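# Snap a folding cover onto a frame on a moving cart

## Task

Attach the folding cover to the frame carried by the cart, pressing both of the cover's studs into the frame's two holes until each one clicks home. The frame can only be reached while the cart passes by: every press of the green button makes the cart travel once, at constant speed and without pausing, from one end of its rail to the other.

## Robot and tools

Setup. Four identical arms, arm1 to arm4, are i2rt Big YAMs: six revolute joints, a two-finger gripper and a camera on each wrist. Their feet stand in a row along x at about y=-0.655, z near 0.73 to 0.76 (arm1 x=-0.863, arm2 x=-0.288, arm3 x=+0.278, arm4 x=+0.861), each facing the scene's +y direction; the tabletop under them is at z=+0.720. Reach is roughly 1.0 m from a foot's vertical axis. Two fixed room cameras, cam_face and cam_high, add views; wrist cameras are arm1_cam_wrist to arm4_cam_wrist. With joints 1 and 6 at zero and the hand level and forward, the wrist camera rides above the hand looking toward the fingertips.

Frames. Everything is in one scene frame: origin on the floor, +z up, metres. The hand point lies between the finger pads, about 1 cm back from the tips; the fingers extend along the hand's +z and close along its y. Printed hand positions can be off, more so when the arm is stretched.

Tool move. Arguments are arm1, arm2, arm3, arm4 (each optional, one object per arm) and cameras. An arm left out receives nothing new but may still be driving toward an earlier target. Inside an arm's object:
- joints: absolute joint targets by name, in radians, plus gripper_m in metres. Ranges: joint1_rad -2.879..2.879 (turns about the foot, positive counter-clockwise seen from above); joint2_rad 0..3.141 (shoulder; 0 is upper arm pointing back, positive raises then brings it forward); joint3_rad 0..3.019 (elbow; 0 folded, positive opens); joint4_rad -1.692..1.57 (hand pitch, positive lifts the fingers); joint5_rad -1.57..1.57 (sideways swing, positive to the arm's right); joint6_rad -2.094..2.094 (roll, positive clockwise viewed from behind); gripper_m 0..0.093 (fingertip gap).
- target: one list of seven numbers [x, y, z, qw, qx, qy, qz], an absolute hand pose in the scene frame (metres, unit quaternion w first). The hand travels a straight line from its current hand_target toward it. When target is used, joints may contain only gripper_m, otherwise the call is refused.
- speed: peak path speed, 0.002 to 0.5 m/s (default 0.25); only allowed with target. Rotation is capped at twice this value in rad/s.
- min_time_s: 0.1 to 8 s, the shortest duration for that arm's joint motions; used with joints.
All hand paths in one call finish together, paced by the slowest; each lasts 0.5 to 10 s and no action exceeds 15 s. Paths ignore obstacles and other arms. Each control step limits the commanded pose to 100 mm and 20 degrees from the measured hand pose; the arm solves position before orientation if both cannot be met, so expect a centimetre or more of error, overshoot of speed near full stretch, and wide swings for pure joint moves. Unknown keys make a call invalid; out-of-range values get it refused, and a refusal (or a stop during a call) cancels later move, wait and finished_scene calls in the same reply.

cameras: list of names or ["all"]; [] for none; omitted means none after an action, all for an empty move. Images may lag the state slightly; the pictures line gives their order. An empty move returns every arm's full state, all images and the scene number.

Tool wait: seconds 0 to 10, optional cameras; the world keeps running under the last commands. zoom_image: camera plus region [x0, y0, x1, y1] in pixels of that camera's latest image (896x504, origin top-left, at most 504 by 504). finished_scene: scene number; irreversible, so the cover must stay clipped without help.

Results. The move line lists each arm that got a motion: done, or its worst status. Arms not addressed appear under as last shown, reading not commanded. joint_status and hand_status: off_target (stopped short, may still push); time_out (each joint keeps a nearby target and keeps pushing; on_its_own lists them; send current positions to relax); not_followed, joint command not followed, pose unreachable (collision or reach check blocked the arm; gripper still acts; the arm may keep retrying). hand_target is where current joint targets put the hand. Joint velocities are in rad/s (gripper m/s); within noise means still. Joint torques are in N m per arm joint, include gravity, have per-arm offsets, and joints 3 and 4 wrap at ±28. Gripper on a rigid part reads up to 0.005 below, or 0.002 above, its width; closed on nothing it reads 0 to 0.003. Commanding about 0.005 below the contact reading gives full force (roughly 50 to 64 N per pad); open well above the reading to release.

Hazards. The cart keeps moving, so time the press to its pass; the scene advances while you think. Avoid knocking items off the work area, dropping the cover far, slamming into fixed or heavy objects and shoving hard. Never let two arms squeeze each other, including one gripper closing on another's fingers; the safety check can react late. Arms push relentlessly on contact, and sustained pushing, holding loads or outstretched poses heats motors: MOTOR HOT appears at 85 °C, and at 100 °C the arm goes limp for 30 to 60 s or more (OVER-TEMPERATURE FAULT, keys reading limit_stop_at_motor_heat; resend targets afterwards).

Each tool is called as name(argument=value, ...) on one line, values as JSON.

## Session

move()

Scene clock: 0.00 s.
Joint torques (N m): no reading
Heat: arm1: hottest joint1_rad 35 °C; arm2: hottest joint3_rad 33 °C; arm3: hottest joint3_rad 35 °C; arm4: hottest joint1_rad 37 °C.
Joint velocities: within noise
arm1.joint_positions: joint1_rad=-0.210 joint2_rad=+0.584 joint3_rad=+1.333 joint4_rad=-1.411 joint5_rad=+0.214 joint6_rad=+0.446 gripper_m=+0.09396
arm1.joint_status: not commanded
arm1.hand: x=-0.7818 y=-0.4501 z=+1.2363 quat_wxyz=(-0.342, +0.356, -0.821, -0.285) (m; scene frame)
arm1.hand_target: x=-0.7821 y=-0.4521 z=+1.2459 quat_wxyz=(-0.348, +0.353, -0.817, -0.293) (m; scene frame)
arm1.hand_status: not commanded
arm2.joint_positions: joint1_rad=-0.318 joint2_rad=+0.589 joint3_rad=+1.397 joint4_rad=-1.185 joint5_rad=-0.046 joint6_rad=+0.150 gripper_m=+0.09396
arm2.joint_status: not commanded
arm2.hand: x=-0.2213 y=-0.4227 z=+1.3363 quat_wxyz=(-0.405, +0.455, -0.692, -0.387) (m; scene frame)
arm2.hand_target: x=-0.2223 y=-0.4265 z=+1.3489 quat_wxyz=(-0.414, +0.451, -0.685, -0.395) (m; scene frame)
arm2.hand_status: not commanded
arm3.joint_positions: joint1_rad=+0.209 joint2_rad=+0.579 joint3_rad=+1.350 joint4_rad=-1.196 joint5_rad=-0.081 joint6_rad=+0.363 gripper_m=+0.09396
arm3.joint_status: not commanded
arm3.hand: x=+0.2232 y=-0.4261 z=+1.2988 quat_wxyz=(-0.235, +0.554, -0.629, -0.492) (m; scene frame)
arm3.hand_target: x=+0.2238 y=-0.4291 z=+1.3110 quat_wxyz=(-0.241, +0.549, -0.623, -0.501) (m; scene frame)
arm3.hand_status: not commanded
arm4.joint_positions: joint1_rad=-0.104 joint2_rad=+0.626 joint3_rad=+1.427 joint4_rad=-1.379 joint5_rad=-0.280 joint6_rad=+0.270 gripper_m=+0.09396
arm4.joint_status: not commanded
arm4.hand: x=+0.8296 y=-0.4236 z=+1.3098 quat_wxyz=(-0.214, +0.549, -0.679, -0.438) (m; scene frame)
arm4.hand_target: x=+0.8292 y=-0.4265 z=+1.3211 quat_wxyz=(-0.222, +0.547, -0.673, -0.446) (m; scene frame)
arm4.hand_status: not commanded
pictures: arm1_cam_wrist, arm2_cam_wrist, arm3_cam_wrist, arm4_cam_wrist, cam_face, cam_high

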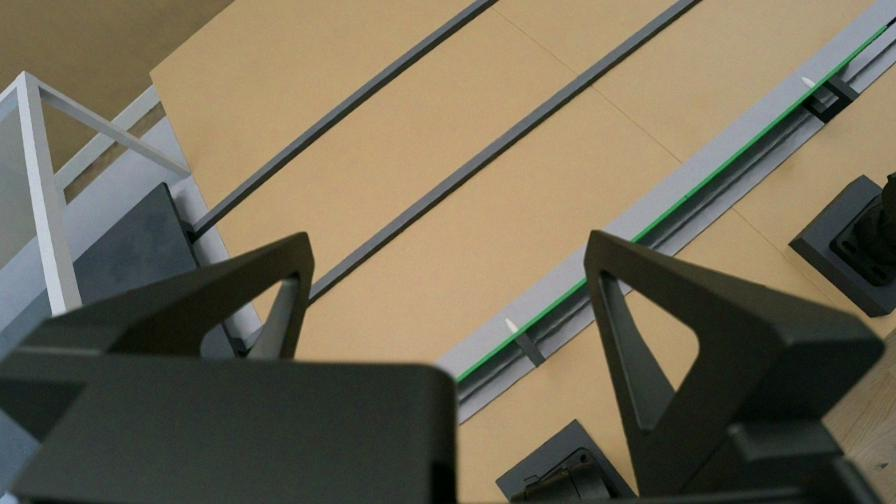

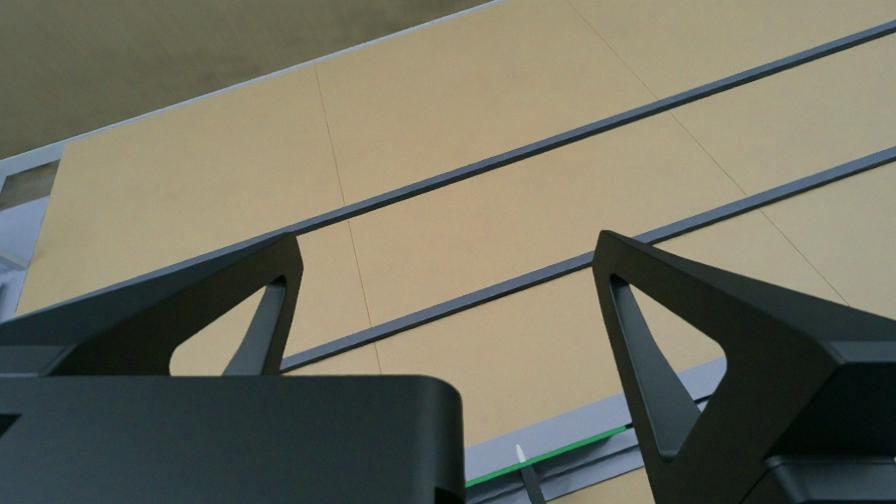

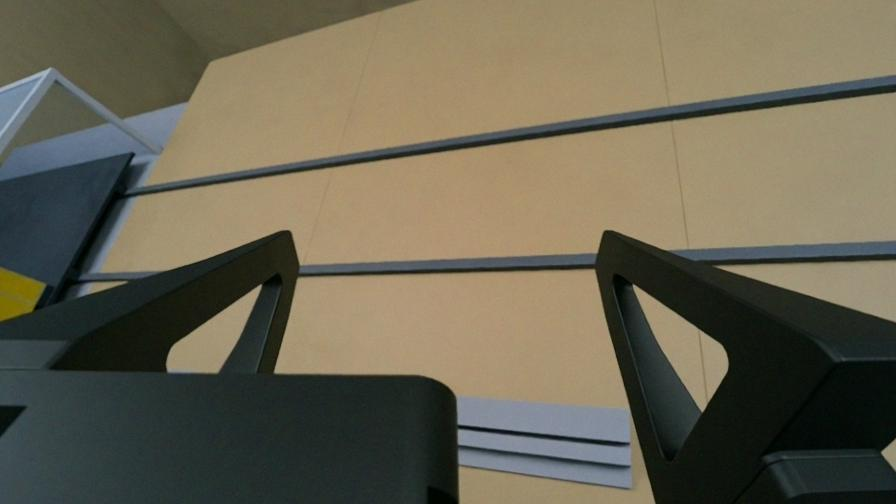

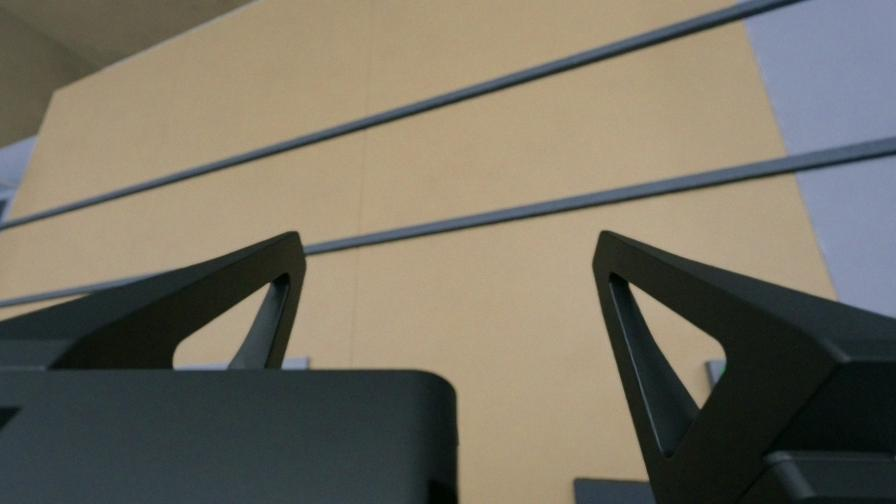

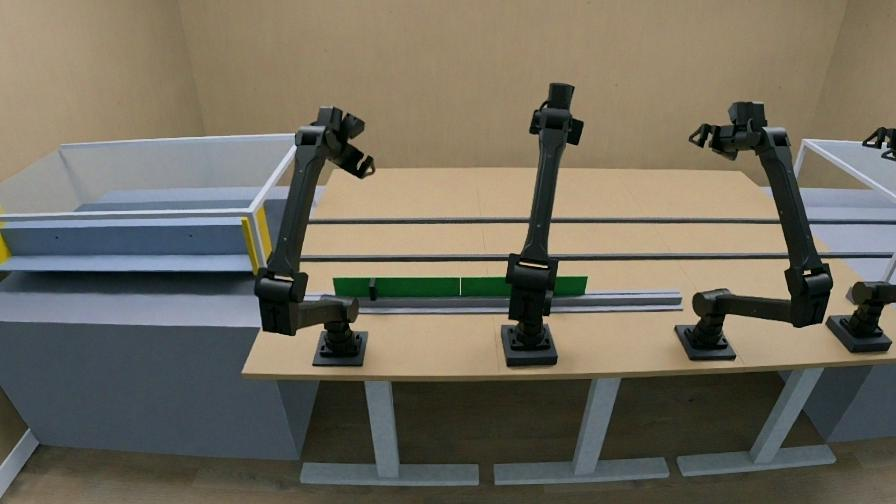

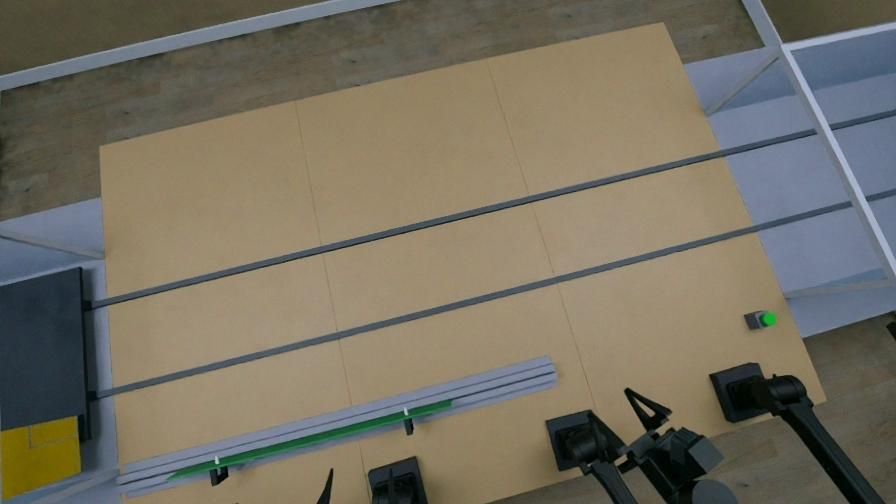

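zoom_image(camera="cam_high", region=[110, 350, 570, 500])

zoom_image(camera="cam_face", region=[290, 200, 710, 370])

zoom_image(camera="arm1_cam_wrist", region=[440, 0, 896, 410])

zoom_image(camera="cam_high", region=[0, 240, 200, 504])

zoom_image(camera="cam_face", region=[0, 130, 310, 290])

Scaled by 1.096.

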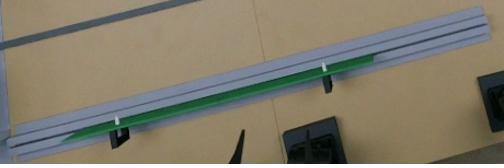

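Scaled by 1.200.

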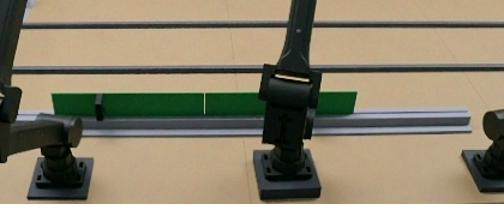

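Scaled by 1.105.

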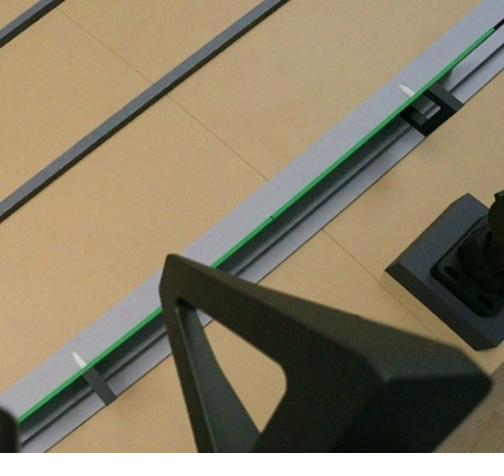

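Scaled by 1.909.

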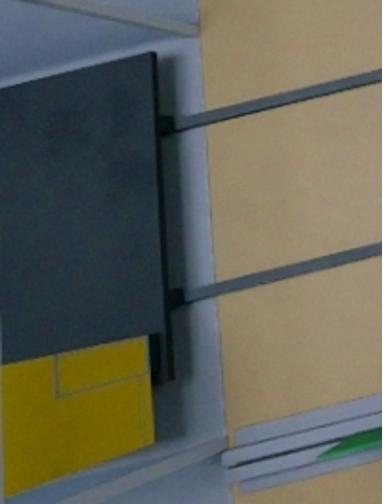

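Scaled by 1.626.

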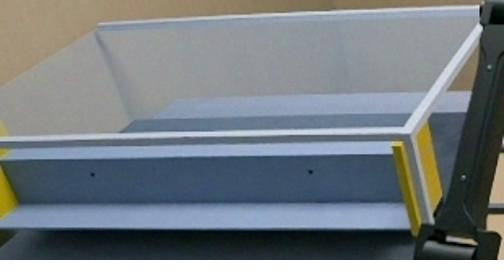

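move(arm1={"target":[-0.83,-0.50,1.08,0,0.707,-0.707,0],"speed":0.3}, arm2={"target":[-0.25,-0.50,1.08,0,0.707,-0.707,0],"speed":0.3}, arm3={"target":[-0.0,-0.10,1.15,0.653,-0.271,0.271,0.653],"speed":0.3}, arm4={"target":[0.95,-0.45,0.95,0,0.707,-0.707,0],"speed":0.3}, cameras=["all"])

Scene clock: 5.70 s.
Joint torques (N m): arm1=[-0.38 0.03 8.4 0.54 0.2 -0.13] | arm2=[1.85 1.55 7.32 0.1 0.18 -0.09] | arm3=[0.79 -12.45 9.02 1.06 -0.33 -0.22] | arm4=[0.56 -1.44 9.5 0.69 0.19 0.07]
Heat: arm1: hottest joint1_rad 35 °C; arm2: hottest joint3_rad 35 °C; arm3: hottest joint3_rad 36 °C; arm4: hottest joint1_rad 37 °C.
move: arm1 off_target; arm2 off_target; arm3 off_target; arm4 done
Joint velocities: within noise
arm1.joint_positions: joint1_rad=-0.230 joint2_rad=+0.553 joint3_rad=+1.080 joint4_rad=-1.695 joint5_rad=+0.005 joint6_rad=-0.185 gripper_m=+0.09396
arm1.joint_status: not commanded
arm1.hand: x=-0.8249 y=-0.4959 z=+1.0817 quat_wxyz=(-0.166, +0.680, -0.706, -0.108) (m; scene frame)
arm1.hand_target: x=-0.8271 y=-0.5002 z=+1.0798 quat_wxyz=(-0.164, +0.689, -0.698, -0.105) (m; scene frame)
arm1.hand_status: off_target (0.007 m and 23.0 deg from the pose sent, 0.171 m and 67.2 deg at the start; pose on its path clipped on 38 of 95 steps; a joint's target at an end of its range on 65 of 95 steps)
arm2.joint_positions: joint1_rad=-0.258 joint2_rad=+0.549 joint3_rad=+1.023 joint4_rad=-1.679 joint5_rad=+0.011 joint6_rad=-0.200 gripper_m=+0.09396
arm2.joint_status: not commanded
arm2.hand: x=-0.2458 y=-0.4966 z=+1.0832 quat_wxyz=(-0.150, +0.687, -0.704, -0.099) (m; scene frame)
arm2.hand_target: x=-0.2483 y=-0.5002 z=+1.0798 quat_wxyz=(-0.146, +0.696, -0.697, -0.095) (m; scene frame)
arm2.hand_status: off_target (0.006 m and 20.7 deg from the pose sent, 0.269 m and 71.6 deg at the start; pose on its path clipped on 35 of 95 steps; a joint's target at an end of its range on 60 of 95 steps)
arm3.joint_positions: joint1_rad=+0.603 joint2_rad=+1.817 joint3_rad=+1.066 joint4_rad=+1.559 joint5_rad=+0.392 joint6_rad=-0.412 gripper_m=+0.09396
arm3.joint_status: not commanded
arm3.hand: x=-0.0045 y=-0.1034 z=+1.1329 quat_wxyz=(-0.643, +0.295, -0.278, -0.650) (m; scene frame)
arm3.hand_target: x=-0.0021 y=-0.0977 z=+1.1460 quat_wxyz=(-0.651, +0.276, -0.272, -0.653) (m; scene frame)
arm3.hand_status: off_target (0.018 m and 3.1 deg from the pose sent, 0.422 m and 74.6 deg at the start)
arm4.joint_positions: joint1_rad=-0.419 joint2_rad=+0.893 joint3_rad=+0.828 joint4_rad=-1.513 joint5_rad=-0.011 joint6_rad=-0.425 gripper_m=+0.09396
arm4.joint_status: not commanded
arm4.hand: x=+0.9443 y=-0.4499 z=+0.9561 quat_wxyz=(+0.001, +0.711, -0.703, -0.001) (m; scene frame)
arm4.hand_target: x=+0.9473 y=-0.4506 z=+0.9497 quat_wxyz=(+0.004, +0.710, -0.704, +0.002) (m; scene frame)
arm4.hand_status: done (0.008 m and 0.7 deg from the pose sent, 0.380 m and 59.5 deg at the start)
pictures: arm1_cam_wrist, arm2_cam_wrist, arm3_cam_wrist, arm4_cam_wrist, cam_face, cam_high

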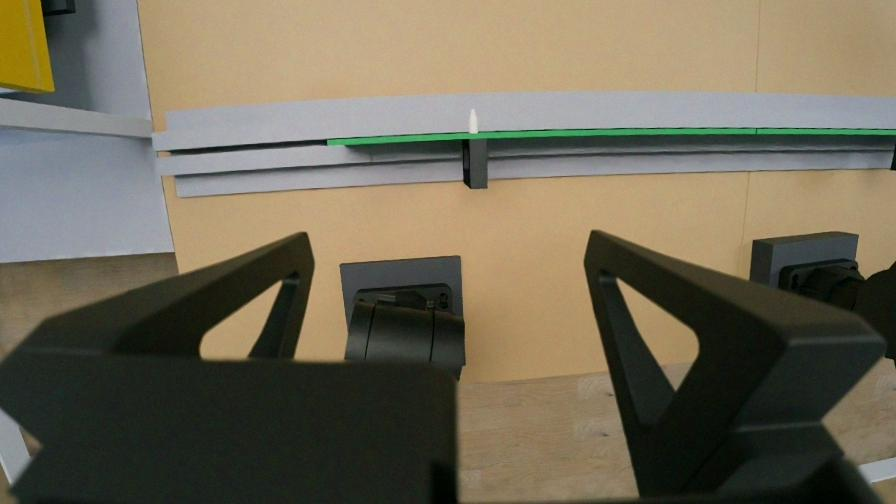

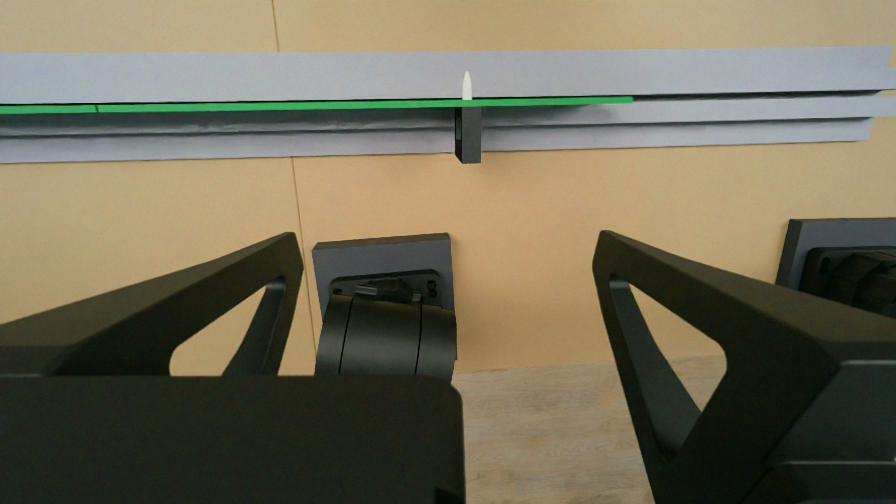

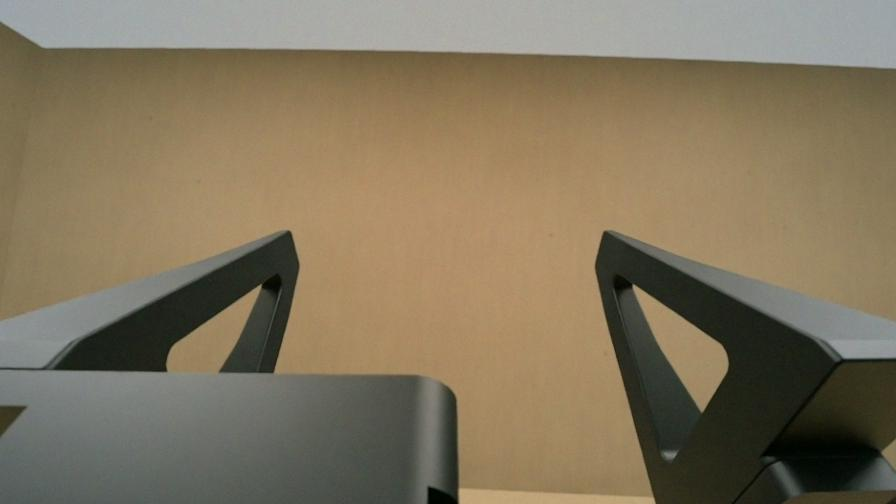

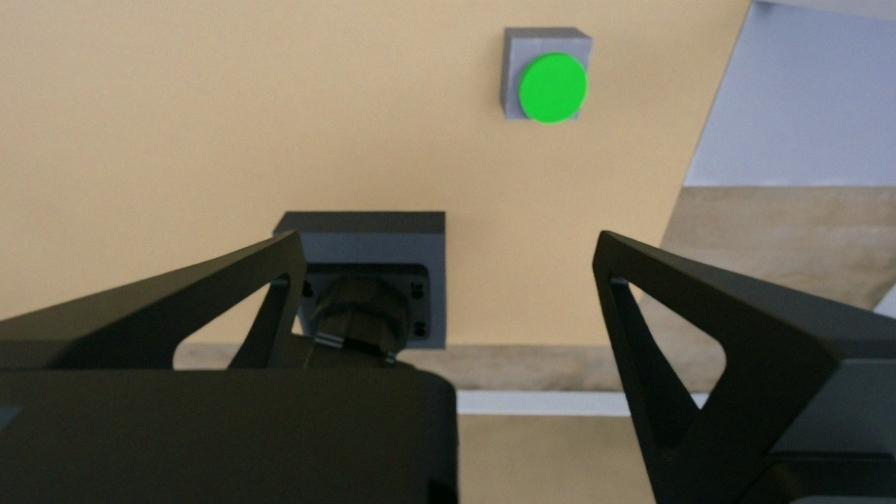

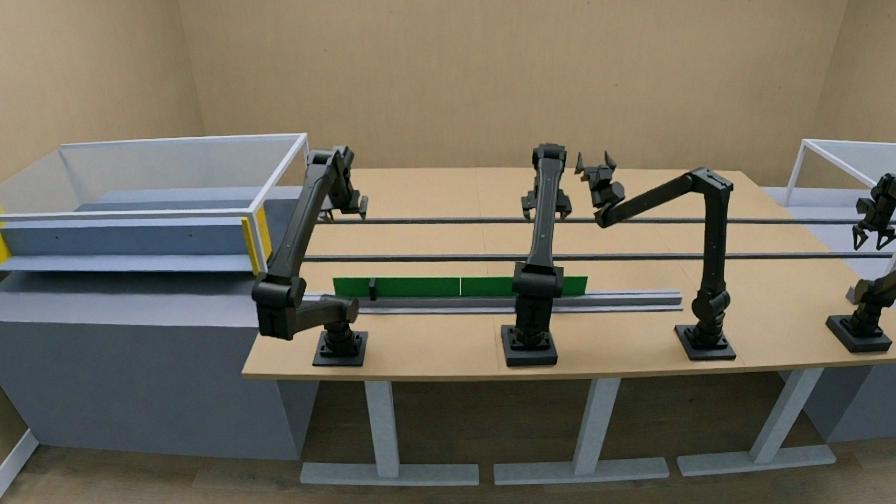

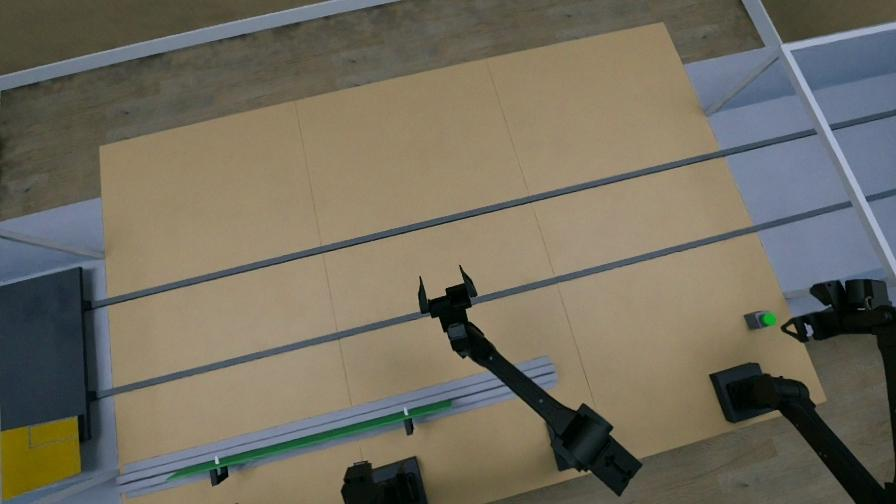

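move(arm3={"target":[0.30,-0.35,0.90,0,0.5,0,-0.866],"speed":0.4}, arm4={"target":[1.01,-0.475,0.86,0,0.707,-0.707,0],"joints":{"gripper_m":0.0},"speed":0.3}, arm1={"target":[-0.78,-0.5,0.99,0,0.707,-0.707,0]}, arm2={"target":[-0.21,-0.5,0.99,0,0.707,-0.707,0]}, cameras=["arm1_cam_wrist","arm2_cam_wrist","arm3_cam_wrist","arm4_cam_wrist"])

zoom_image(camera="arm3_cam_wrist", region=[100, 50, 550, 400])

Scene clock: 10.80 s.
Joint torques (N m): arm1=[-1.79 -2.32 8.9 0.25 0.18 -0.11] | arm2=[-0.21 -0.44 7.77 -0.44 0.16 -0.04] | arm3=[0.15 -4.31 2.78 1.81 -0.06 -0.1] | arm4=[0.91 -1.44 8.8 0.62 0.02 0.1]
Heat: arm1: hottest joint1_rad 35 °C; arm2: hottest joint3_rad 35 °C; arm3: hottest joint3_rad 37 °C; arm4: hottest joint1_rad 37 °C.
move: arm1 off_target; arm2 done; arm3 off_target; arm4 done
Joint velocities: within noise
arm1.joint_positions: joint1_rad=-0.474 joint2_rad=+0.740 joint3_rad=+0.928 joint4_rad=-1.695 joint5_rad=-0.003 joint6_rad=-0.464 gripper_m=+0.09396
arm1.joint_status: not commanded
arm1.hand: x=-0.7819 y=-0.4945 z=+0.9903 quat_wxyz=(-0.028, +0.707, -0.707, -0.011) (m; scene frame)
arm1.hand_target: x=-0.7813 y=-0.4980 z=+0.9883 quat_wxyz=(-0.019, +0.708, -0.705, -0.007) (m; scene frame)
arm1.hand_status: off_target (0.006 m and 3.4 deg from the pose sent, 0.102 m and 23.0 deg at the start; a joint's target at an end of its range on 85 of 85 steps)
arm2.joint_positions: joint1_rad=-0.452 joint2_rad=+0.753 joint3_rad=+0.879 joint4_rad=-1.677 joint5_rad=+0.006 joint6_rad=-0.421 gripper_m=+0.09396
arm2.joint_status: not commanded
arm2.hand: x=-0.2129 y=-0.4950 z=+0.9929 quat_wxyz=(-0.005, +0.709, -0.705, -0.005) (m; scene frame)
arm2.hand_target: x=-0.2116 y=-0.4990 z=+0.9893 quat_wxyz=(+0.004, +0.708, -0.706, +0.000) (m; scene frame)
arm2.hand_status: done (0.007 m and 0.8 deg from the pose sent, 0.100 m and 20.7 deg at the start; a joint's target at an end of its range on 63 of 85 steps)
arm3.joint_positions: joint1_rad=-0.635 joint2_rad=+1.524 joint3_rad=+0.244 joint4_rad=+1.559 joint5_rad=-1.556 joint6_rad=+0.446 gripper_m=+0.09396
arm3.joint_status: not commanded
arm3.hand: x=+0.2980 y=-0.3511 z=+0.9070 quat_wxyz=(-0.178, +0.642, -0.286, -0.688) (m; scene frame)
arm3.hand_target: x=+0.2999 y=-0.3521 z=+0.9044 quat_wxyz=(-0.176, +0.641, -0.291, -0.688) (m; scene frame)
arm3.hand_status: off_target (0.007 m and 46.9 deg from the pose sent, 0.456 m and 89.4 deg at the start; pose on its path clipped on 45 of 85 steps; a joint's target at an end of its range on 83 of 85 steps)
arm4.joint_positions: joint1_rad=-0.710 joint2_rad=+0.989 joint3_rad=+0.642 joint4_rad=-1.220 joint5_rad=-0.011 joint6_rad=-0.708 gripper_m=+0.00041
arm4.joint_status: all done
arm4.hand: x=+1.0079 y=-0.4720 z=+0.8677 quat_wxyz=(-0.006, +0.708, -0.706, -0.003) (m; scene frame)
arm4.hand_target: x=+1.0085 y=-0.4755 z=+0.8601 quat_wxyz=(+0.001, +0.707, -0.707, -0.002) (m; scene frame)
arm4.hand_status: done (0.009 m and 0.8 deg from the pose sent, 0.119 m and 0.7 deg at the start)
pictures: arm1_cam_wrist, arm2_cam_wrist, arm3_cam_wrist, arm4_cam_wrist

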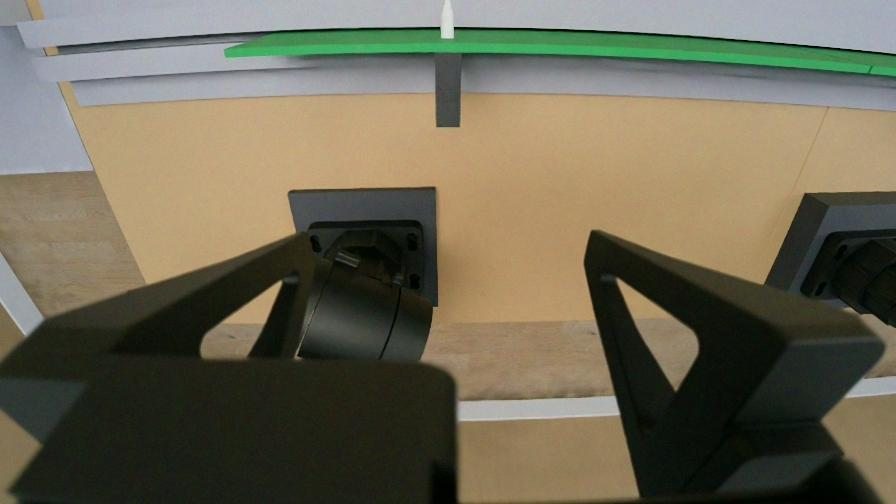

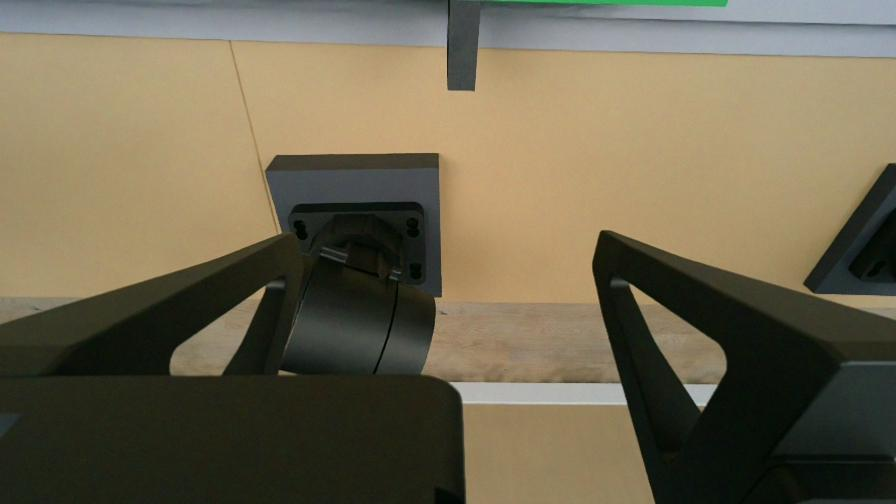

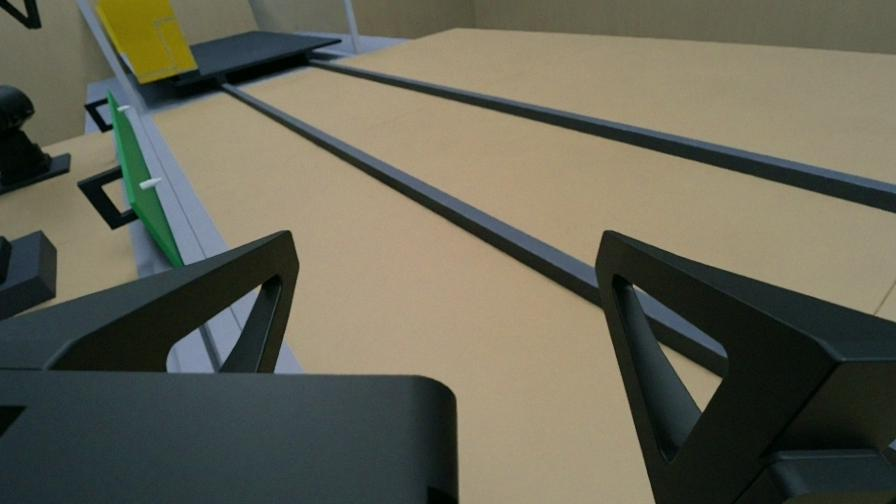

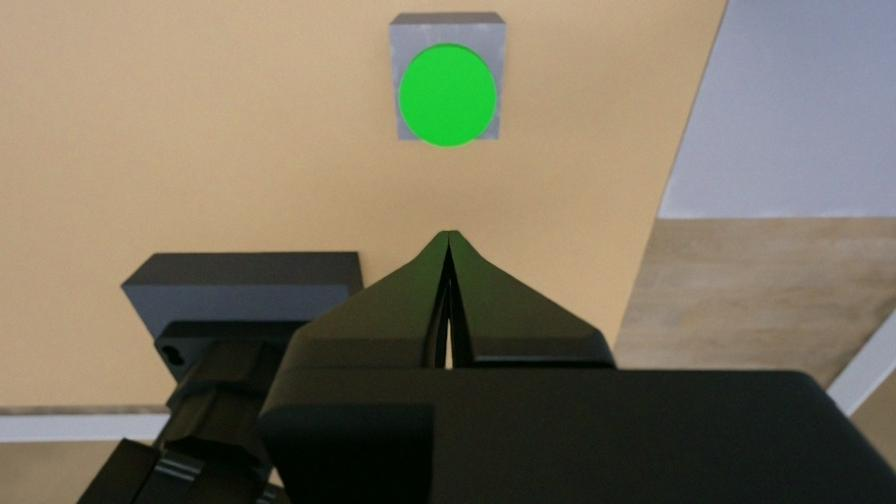

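Scaled by 1.120.

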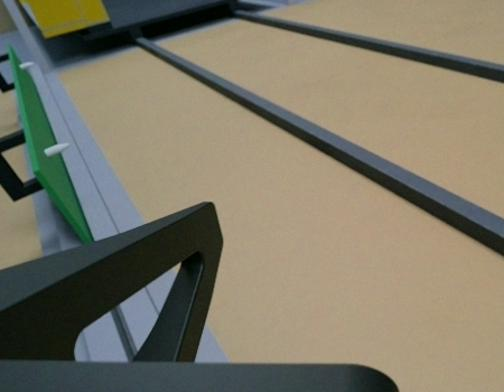

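move(arm3={"joints":{"joint1_rad":0.0,"joint2_rad":0.58,"joint3_rad":1.35,"joint4_rad":-1.2,"joint5_rad":0,"joint6_rad":0}}, arm1={"joints":{"joint1_rad":0.0,"joint2_rad":0.58,"joint3_rad":1.35,"joint4_rad":-0.7,"joint5_rad":0,"joint6_rad":0}}, arm2={"joints":{"joint1_rad":0.0,"joint2_rad":0.58,"joint3_rad":1.35,"joint4_rad":-0.7,"joint5_rad":0,"joint6_rad":0}}, arm4={"target":[1.008,-0.45,0.80,0,0.707,-0.707,0],"speed":0.3}, cameras=["arm4_cam_wrist","cam_face"])

move(arm4={"target":[1.008,-0.45,0.775,0,0.707,-0.707,0],"speed":0.1}, cameras=["arm4_cam_wrist","cam_face"])

move(arm4={"joints":{"joint1_rad":0.0,"joint2_rad":0.58,"joint3_rad":1.35,"joint4_rad":-1.2,"joint5_rad":0,"joint6_rad":0},"min_time_s":1}, cameras=["cam_high","cam_face"])

Scene clock: 14.27 s.
Joint torques (N m): arm1=[-0.85 2.26 10.25 2.55 0.17 0.14] | arm2=[2.02 3.37 9.94 2.14 -0.03 0.15] | arm3=[1.38 1.61 7.39 1.07 -0.03 -0.28] | arm4=[2.55 -2.9 7.97 0.42 0.13 0.17]
Heat: arm1: hottest joint1_rad 35 °C; arm2: hottest joint3_rad 36 °C; arm3: hottest joint3_rad 37 °C; arm4: hottest joint1_rad 37 °C.
move: arm1 done; arm2 done; arm3 done; arm4 done
Joint velocities: within noise
arm1.joint_positions: joint1_rad=-0.012 joint2_rad=+0.564 joint3_rad=+1.322 joint4_rad=-0.722 joint5_rad=-0.007 joint6_rad=-0.021 gripper_m=+0.09396
arm1.joint_status: all done
arm1.hand: x=-0.8609 y=-0.3902 z=+1.3923 quat_wxyz=(-0.512, +0.497, -0.486, -0.505) (m; scene frame)
arm1.hand_target: x=-0.8627 y=-0.3943 z=+1.4102 quat_wxyz=(-0.516, +0.484, -0.477, -0.520) (m; scene frame)
arm1.hand_status: not commanded
arm2.joint_positions: joint1_rad=-0.016 joint2_rad=+0.563 joint3_rad=+1.313 joint4_rad=-0.723 joint5_rad=+0.001 joint6_rad=-0.016 gripper_m=+0.09396
arm2.joint_status: all done
arm2.hand: x=-0.2843 y=-0.3890 z=+1.4117 quat_wxyz=(-0.502, +0.499, -0.488, -0.511) (m; scene frame)
arm2.hand_target: x=-0.2868 y=-0.3957 z=+1.4349 quat_wxyz=(-0.509, +0.486, -0.475, -0.529) (m; scene frame)
arm2.hand_status: not commanded
arm3.joint_positions: joint1_rad=-0.009 joint2_rad=+0.579 joint3_rad=+1.339 joint4_rad=-1.190 joint5_rad=+0.005 joint6_rad=+0.007 gripper_m=+0.09398
arm3.joint_status: all done
arm3.hand: x=+0.2903 y=-0.4167 z=+1.2943 quat_wxyz=(-0.388, +0.580, -0.608, -0.378) (m; scene frame)
arm3.hand_target: x=+0.2887 y=-0.4226 z=+1.2988 quat_wxyz=(-0.391, +0.584, -0.602, -0.379) (m; scene frame)
arm3.hand_status: not commanded
arm4.joint_positions: joint1_rad=-0.667 joint2_rad=+1.152 joint3_rad=+0.567 joint4_rad=-0.983 joint5_rad=-0.010 joint6_rad=-0.656 gripper_m=+0.00041
arm4.joint_status: not commanded
arm4.hand: x=+1.0122 y=-0.4514 z=+0.8067 quat_wxyz=(-0.005, +0.705, -0.709, -0.002) (m; scene frame)
arm4.hand_target: x=+1.0091 y=-0.4522 z=+0.8003 quat_wxyz=(+0.000, +0.706, -0.708, +0.001) (m; scene frame)
arm4.hand_status: done (0.008 m and 0.7 deg from the pose sent, 0.071 m and 0.8 deg at the start)
pictures: arm4_cam_wrist, cam_face

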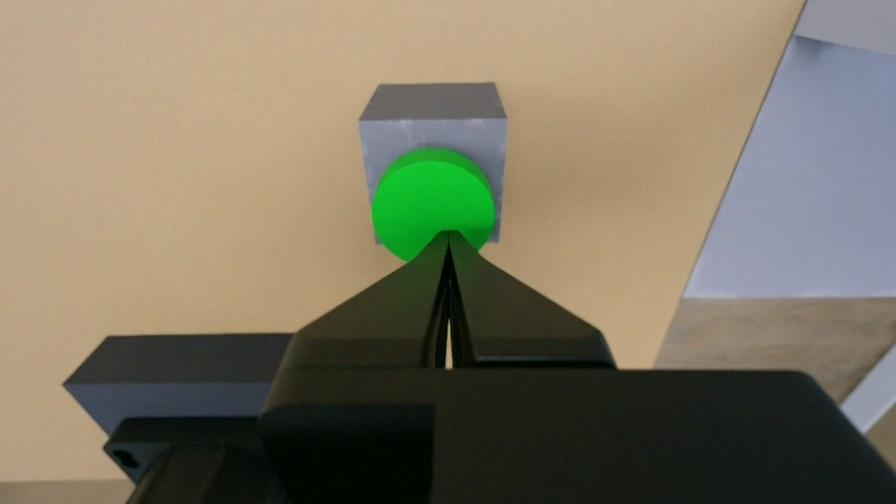

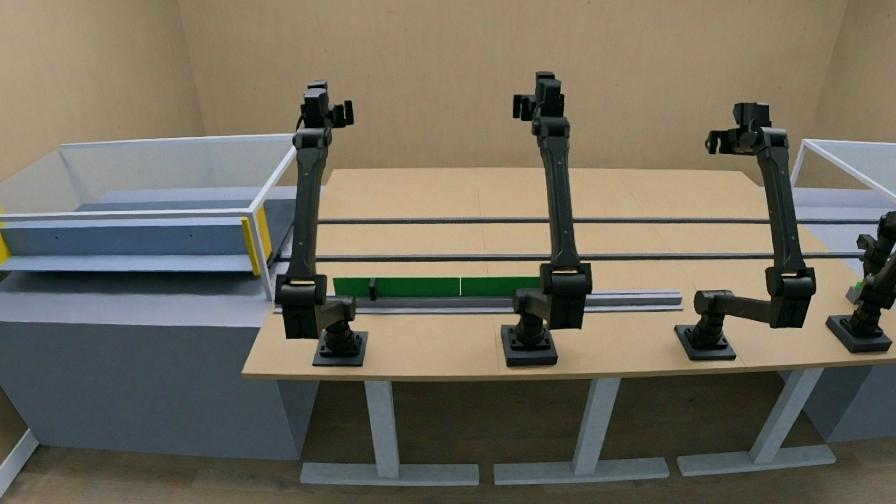

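Scene clock: 15.33 s.
Joint torques (N m): arm1=[-0.38 2.2 10.47 2.65 0.14 0.17] | arm2=[1.96 4.01 10.24 2.1 0.01 0.15] | arm3=[1.2 1.85 7.39 1.29 -0.08 -0.31] | arm4=[2.2 -1.79 5.9 1.07 0.11 0.26]
Heat: arm1: hottest joint1_rad 35 °C; arm2: hottest joint3_rad 36 °C; arm3: hottest joint3_rad 37 °C; arm4: hottest joint1_rad 37 °C.
move: arm4 off_target
Joint velocities: within noise
arm1, arm2, arm3: as last shown
arm3.hand_target: x=+0.2887 y=-0.4226 z=+1.2988 quat_wxyz=(-0.391, +0.584, -0.601, -0.379) (m; scene frame)
arm4.joint_positions: joint1_rad=-0.660 joint2_rad=+1.181 joint3_rad=+0.551 joint4_rad=-0.905 joint5_rad=-0.008 joint6_rad=-0.652 gripper_m=+0.00041
arm4.joint_status: not commanded
arm4.hand: x=+1.0168 y=-0.4428 z=+0.7955 quat_wxyz=(-0.022, +0.706, -0.708, -0.004) (m; scene frame)
arm4.hand_target: x=+1.0078 y=-0.4508 z=+0.7776 quat_wxyz=(-0.001, +0.708, -0.707, +0.001) (m; scene frame)
arm4.hand_status: off_target (0.023 m and 2.5 deg from the pose sent, 0.032 m and 0.7 deg at the start)
pictures: arm4_cam_wrist, cam_face

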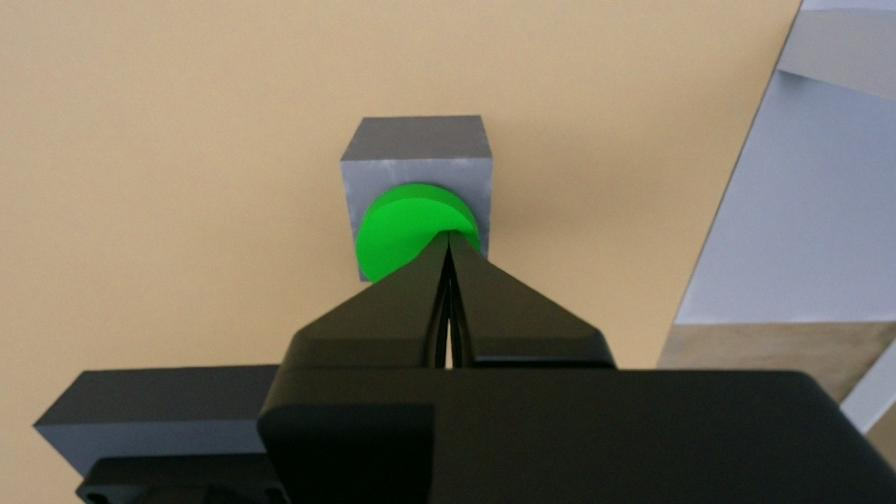

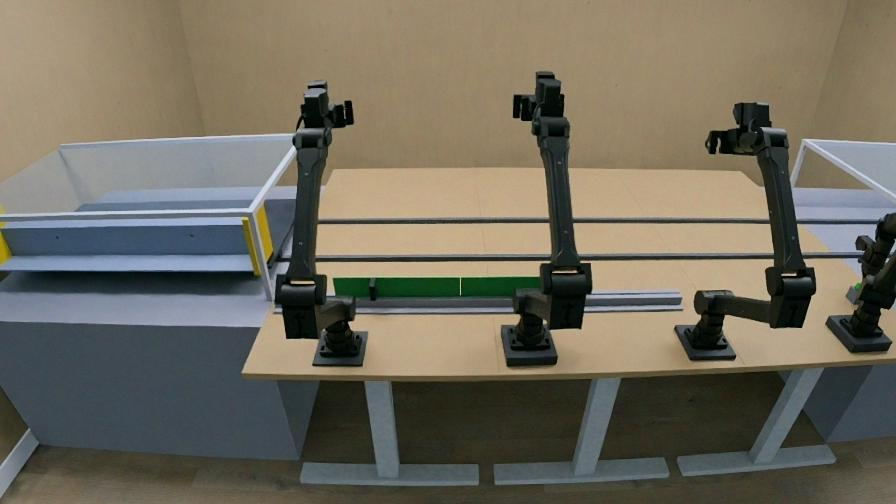

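Scene clock: 17.20 s.
Joint torques (N m): arm1=[-0.62 2.08 10.54 2.77 0.12 0.17] | arm2=[2.08 3.66 9.83 2.09 -0.02 0.18] | arm3=[0.97 0.85 7.1 1.22 0 -0.27] | arm4=[2.49 4.13 11.73 1.01 0.18 0.19]
Heat: arm1: hottest joint1_rad 35 °C; arm2: hottest joint3_rad 37 °C; arm3: hottest joint3_rad 37 °C; arm4: hottest joint1_rad 37 °C.
move: arm4 done
Joint velocities: within noise
arm1, arm2, arm3: as last shown
arm4.joint_positions: joint1_rad=-0.009 joint2_rad=+0.566 joint3_rad=+1.323 joint4_rad=-1.189 joint5_rad=-0.013 joint6_rad=-0.007 gripper_m=+0.00041
arm4.joint_status: all done
arm4.hand: x=+0.8541 y=-0.4082 z=+1.3094 quat_wxyz=(-0.383, +0.600, -0.590, -0.381) (m; scene frame)
arm4.hand_target: x=+0.8527 y=-0.4116 z=+1.3186 quat_wxyz=(-0.384, +0.598, -0.589, -0.385) (m; scene frame)
arm4.hand_status: not commanded
pictures: cam_face, cam_high

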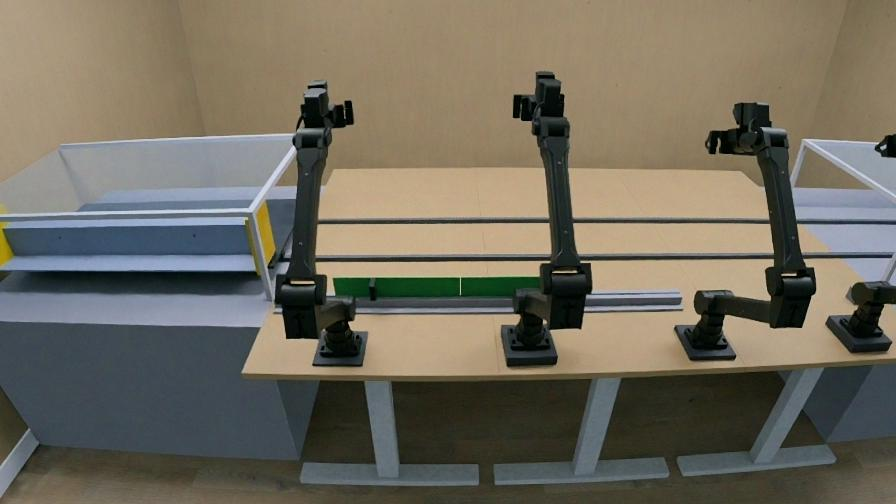

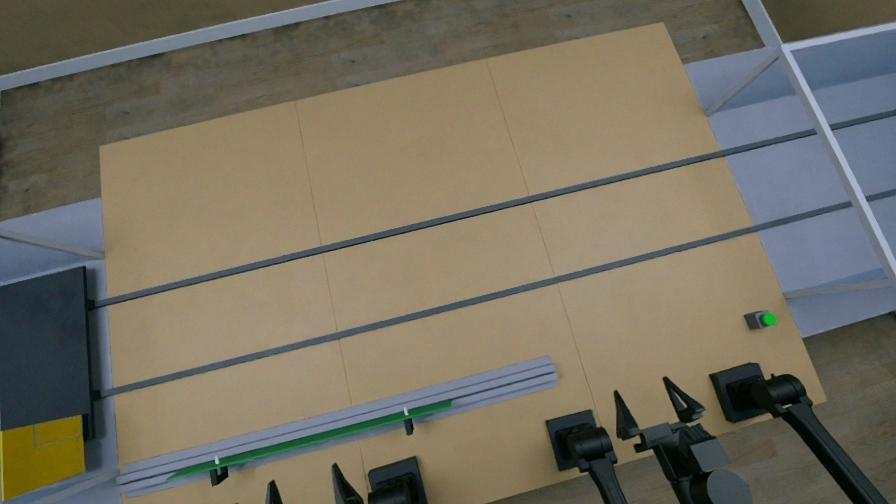

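wait(seconds=4, cameras=["cam_face","cam_high"])

wait(seconds=6, cameras=["cam_face","cam_high"])

Scene clock: 21.37 s.
Joint torques (N m): arm1=[-0.62 2.55 10.14 2.67 0.16 0.17] | arm2=[1.85 3.43 9.98 2.11 0.02 0.13] | arm3=[1.61 1.38 7.31 1.14 0.02 -0.32] | arm4=[1.49 3.84 11.7 1.07 0.23 0.26]
Heat: arm1: hottest joint1_rad 35 °C; arm2: hottest joint3_rad 38 °C; arm3: hottest joint3_rad 38 °C; arm4: hottest joint1_rad 37 °C.
Joint velocities: within noise
arm1.joint_positions: joint1_rad=-0.012 joint2_rad=+0.564 joint3_rad=+1.322 joint4_rad=-0.722 joint5_rad=-0.007 joint6_rad=-0.021 gripper_m=+0.09396
arm1.joint_status: not commanded
arm1.hand: x=-0.8609 y=-0.3902 z=+1.3923 quat_wxyz=(-0.512, +0.497, -0.486, -0.505) (m; scene frame)
arm1.hand_target: x=-0.8627 y=-0.3943 z=+1.4102 quat_wxyz=(-0.516, +0.484, -0.477, -0.520) (m; scene frame)
arm1.hand_status: not commanded
arm2.joint_positions: joint1_rad=-0.016 joint2_rad=+0.563 joint3_rad=+1.313 joint4_rad=-0.723 joint5_rad=+0.001 joint6_rad=-0.016 gripper_m=+0.09396
arm2.joint_status: not commanded
arm2.hand: x=-0.2843 y=-0.3890 z=+1.4117 quat_wxyz=(-0.502, +0.499, -0.488, -0.511) (m; scene frame)
arm2.hand_target: x=-0.2868 y=-0.3957 z=+1.4349 quat_wxyz=(-0.509, +0.486, -0.475, -0.529) (m; scene frame)
arm2.hand_status: not commanded
arm3.joint_positions: joint1_rad=-0.009 joint2_rad=+0.579 joint3_rad=+1.339 joint4_rad=-1.190 joint5_rad=+0.005 joint6_rad=+0.007 gripper_m=+0.09398
arm3.joint_status: not commanded
arm3.hand: x=+0.2903 y=-0.4167 z=+1.2943 quat_wxyz=(-0.388, +0.580, -0.608, -0.378) (m; scene frame)
arm3.hand_target: x=+0.2887 y=-0.4226 z=+1.2988 quat_wxyz=(-0.391, +0.584, -0.601, -0.379) (m; scene frame)
arm3.hand_status: not commanded
arm4.joint_positions: joint1_rad=-0.009 joint2_rad=+0.566 joint3_rad=+1.323 joint4_rad=-1.189 joint5_rad=-0.013 joint6_rad=-0.007 gripper_m=+0.00041
arm4.joint_status: all done
arm4.hand: x=+0.8541 y=-0.4082 z=+1.3094 quat_wxyz=(-0.383, +0.600, -0.590, -0.381) (m; scene frame)
arm4.hand_target: x=+0.8527 y=-0.4116 z=+1.3186 quat_wxyz=(-0.384, +0.598, -0.588, -0.385) (m; scene frame)
arm4.hand_status: not commanded
wait: 4.00 s; at rest by 0.10 s
pictures: cam_face, cam_high

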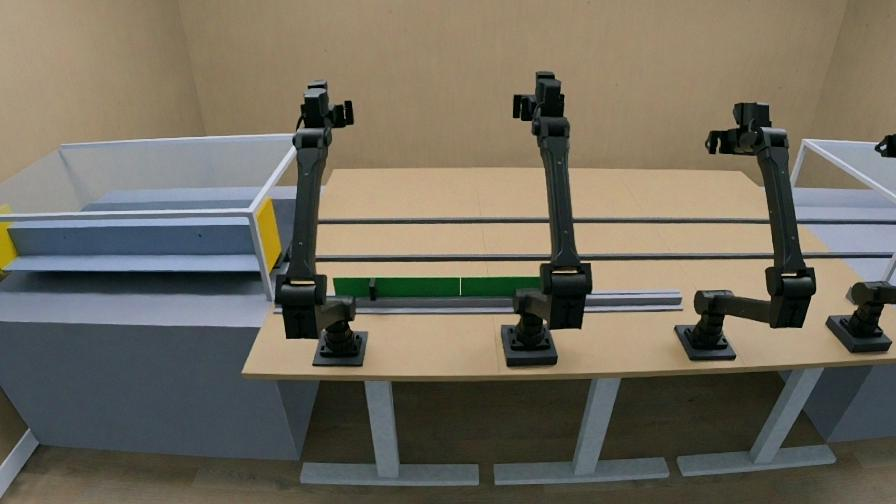

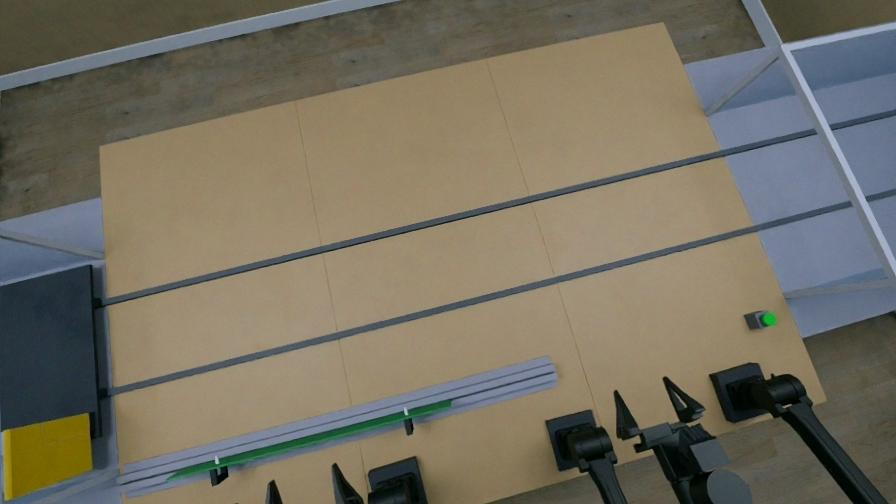

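Scene clock: 27.37 s.
Joint torques (N m): arm1=[-1.32 2.49 10.58 2.67 0.13 0.17] | arm2=[2.73 3.14 10.22 2.15 0 0.18] | arm3=[0.32 0.79 7.3 1.21 -0.01 -0.31] | arm4=[2.14 3.37 11.73 1.03 0.22 0.25]
Heat: arm1: hottest joint1_rad 35 °C; arm2: hottest joint3_rad 40 °C; arm3: hottest joint3_rad 38 °C; arm4: hottest joint1_rad 37 °C.
Joint velocities: within noise
arm1.joint_positions: joint1_rad=-0.012 joint2_rad=+0.564 joint3_rad=+1.322 joint4_rad=-0.722 joint5_rad=-0.007 joint6_rad=-0.021 gripper_m=+0.09396
arm1.joint_status: not commanded
arm1.hand: x=-0.8609 y=-0.3902 z=+1.3923 quat_wxyz=(-0.512, +0.497, -0.486, -0.505) (m; scene frame)
arm1.hand_target: x=-0.8627 y=-0.3943 z=+1.4102 quat_wxyz=(-0.516, +0.484, -0.477, -0.520) (m; scene frame)
arm1.hand_status: not commanded
arm2.joint_positions: joint1_rad=-0.016 joint2_rad=+0.563 joint3_rad=+1.313 joint4_rad=-0.723 joint5_rad=+0.001 joint6_rad=-0.016 gripper_m=+0.09396
arm2.joint_status: not commanded
arm2.hand: x=-0.2843 y=-0.3890 z=+1.4117 quat_wxyz=(-0.502, +0.499, -0.488, -0.511) (m; scene frame)
arm2.hand_target: x=-0.2868 y=-0.3957 z=+1.4349 quat_wxyz=(-0.509, +0.486, -0.475, -0.529) (m; scene frame)
arm2.hand_status: not commanded
arm3.joint_positions: joint1_rad=-0.009 joint2_rad=+0.579 joint3_rad=+1.339 joint4_rad=-1.190 joint5_rad=+0.005 joint6_rad=+0.007 gripper_m=+0.09398
arm3.joint_status: not commanded
arm3.hand: x=+0.2903 y=-0.4167 z=+1.2943 quat_wxyz=(-0.388, +0.580, -0.608, -0.378) (m; scene frame)
arm3.hand_target: x=+0.2887 y=-0.4226 z=+1.2988 quat_wxyz=(-0.391, +0.584, -0.601, -0.379) (m; scene frame)
arm3.hand_status: not commanded
arm4.joint_positions: joint1_rad=-0.009 joint2_rad=+0.566 joint3_rad=+1.323 joint4_rad=-1.189 joint5_rad=-0.013 joint6_rad=-0.007 gripper_m=+0.00041
arm4.joint_status: all done
arm4.hand: x=+0.8541 y=-0.4082 z=+1.3094 quat_wxyz=(-0.383, +0.600, -0.590, -0.381) (m; scene frame)
arm4.hand_target: x=+0.8527 y=-0.4116 z=+1.3186 quat_wxyz=(-0.384, +0.598, -0.588, -0.385) (m; scene frame)
arm4.hand_status: not commanded
wait: 6.00 s; at rest by 0.27 s
pictures: cam_face, cam_high

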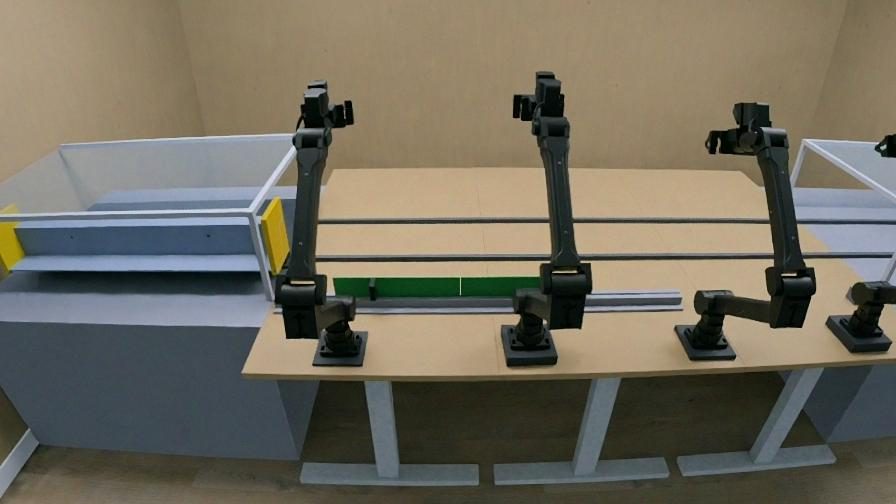

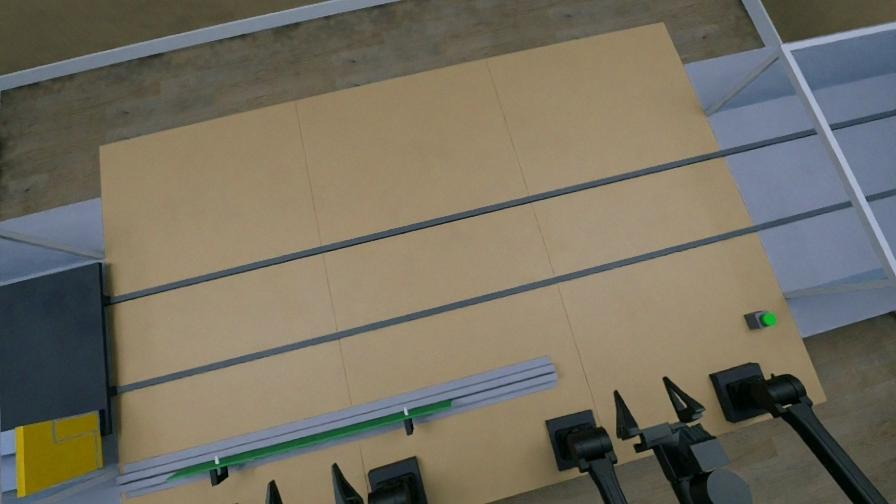

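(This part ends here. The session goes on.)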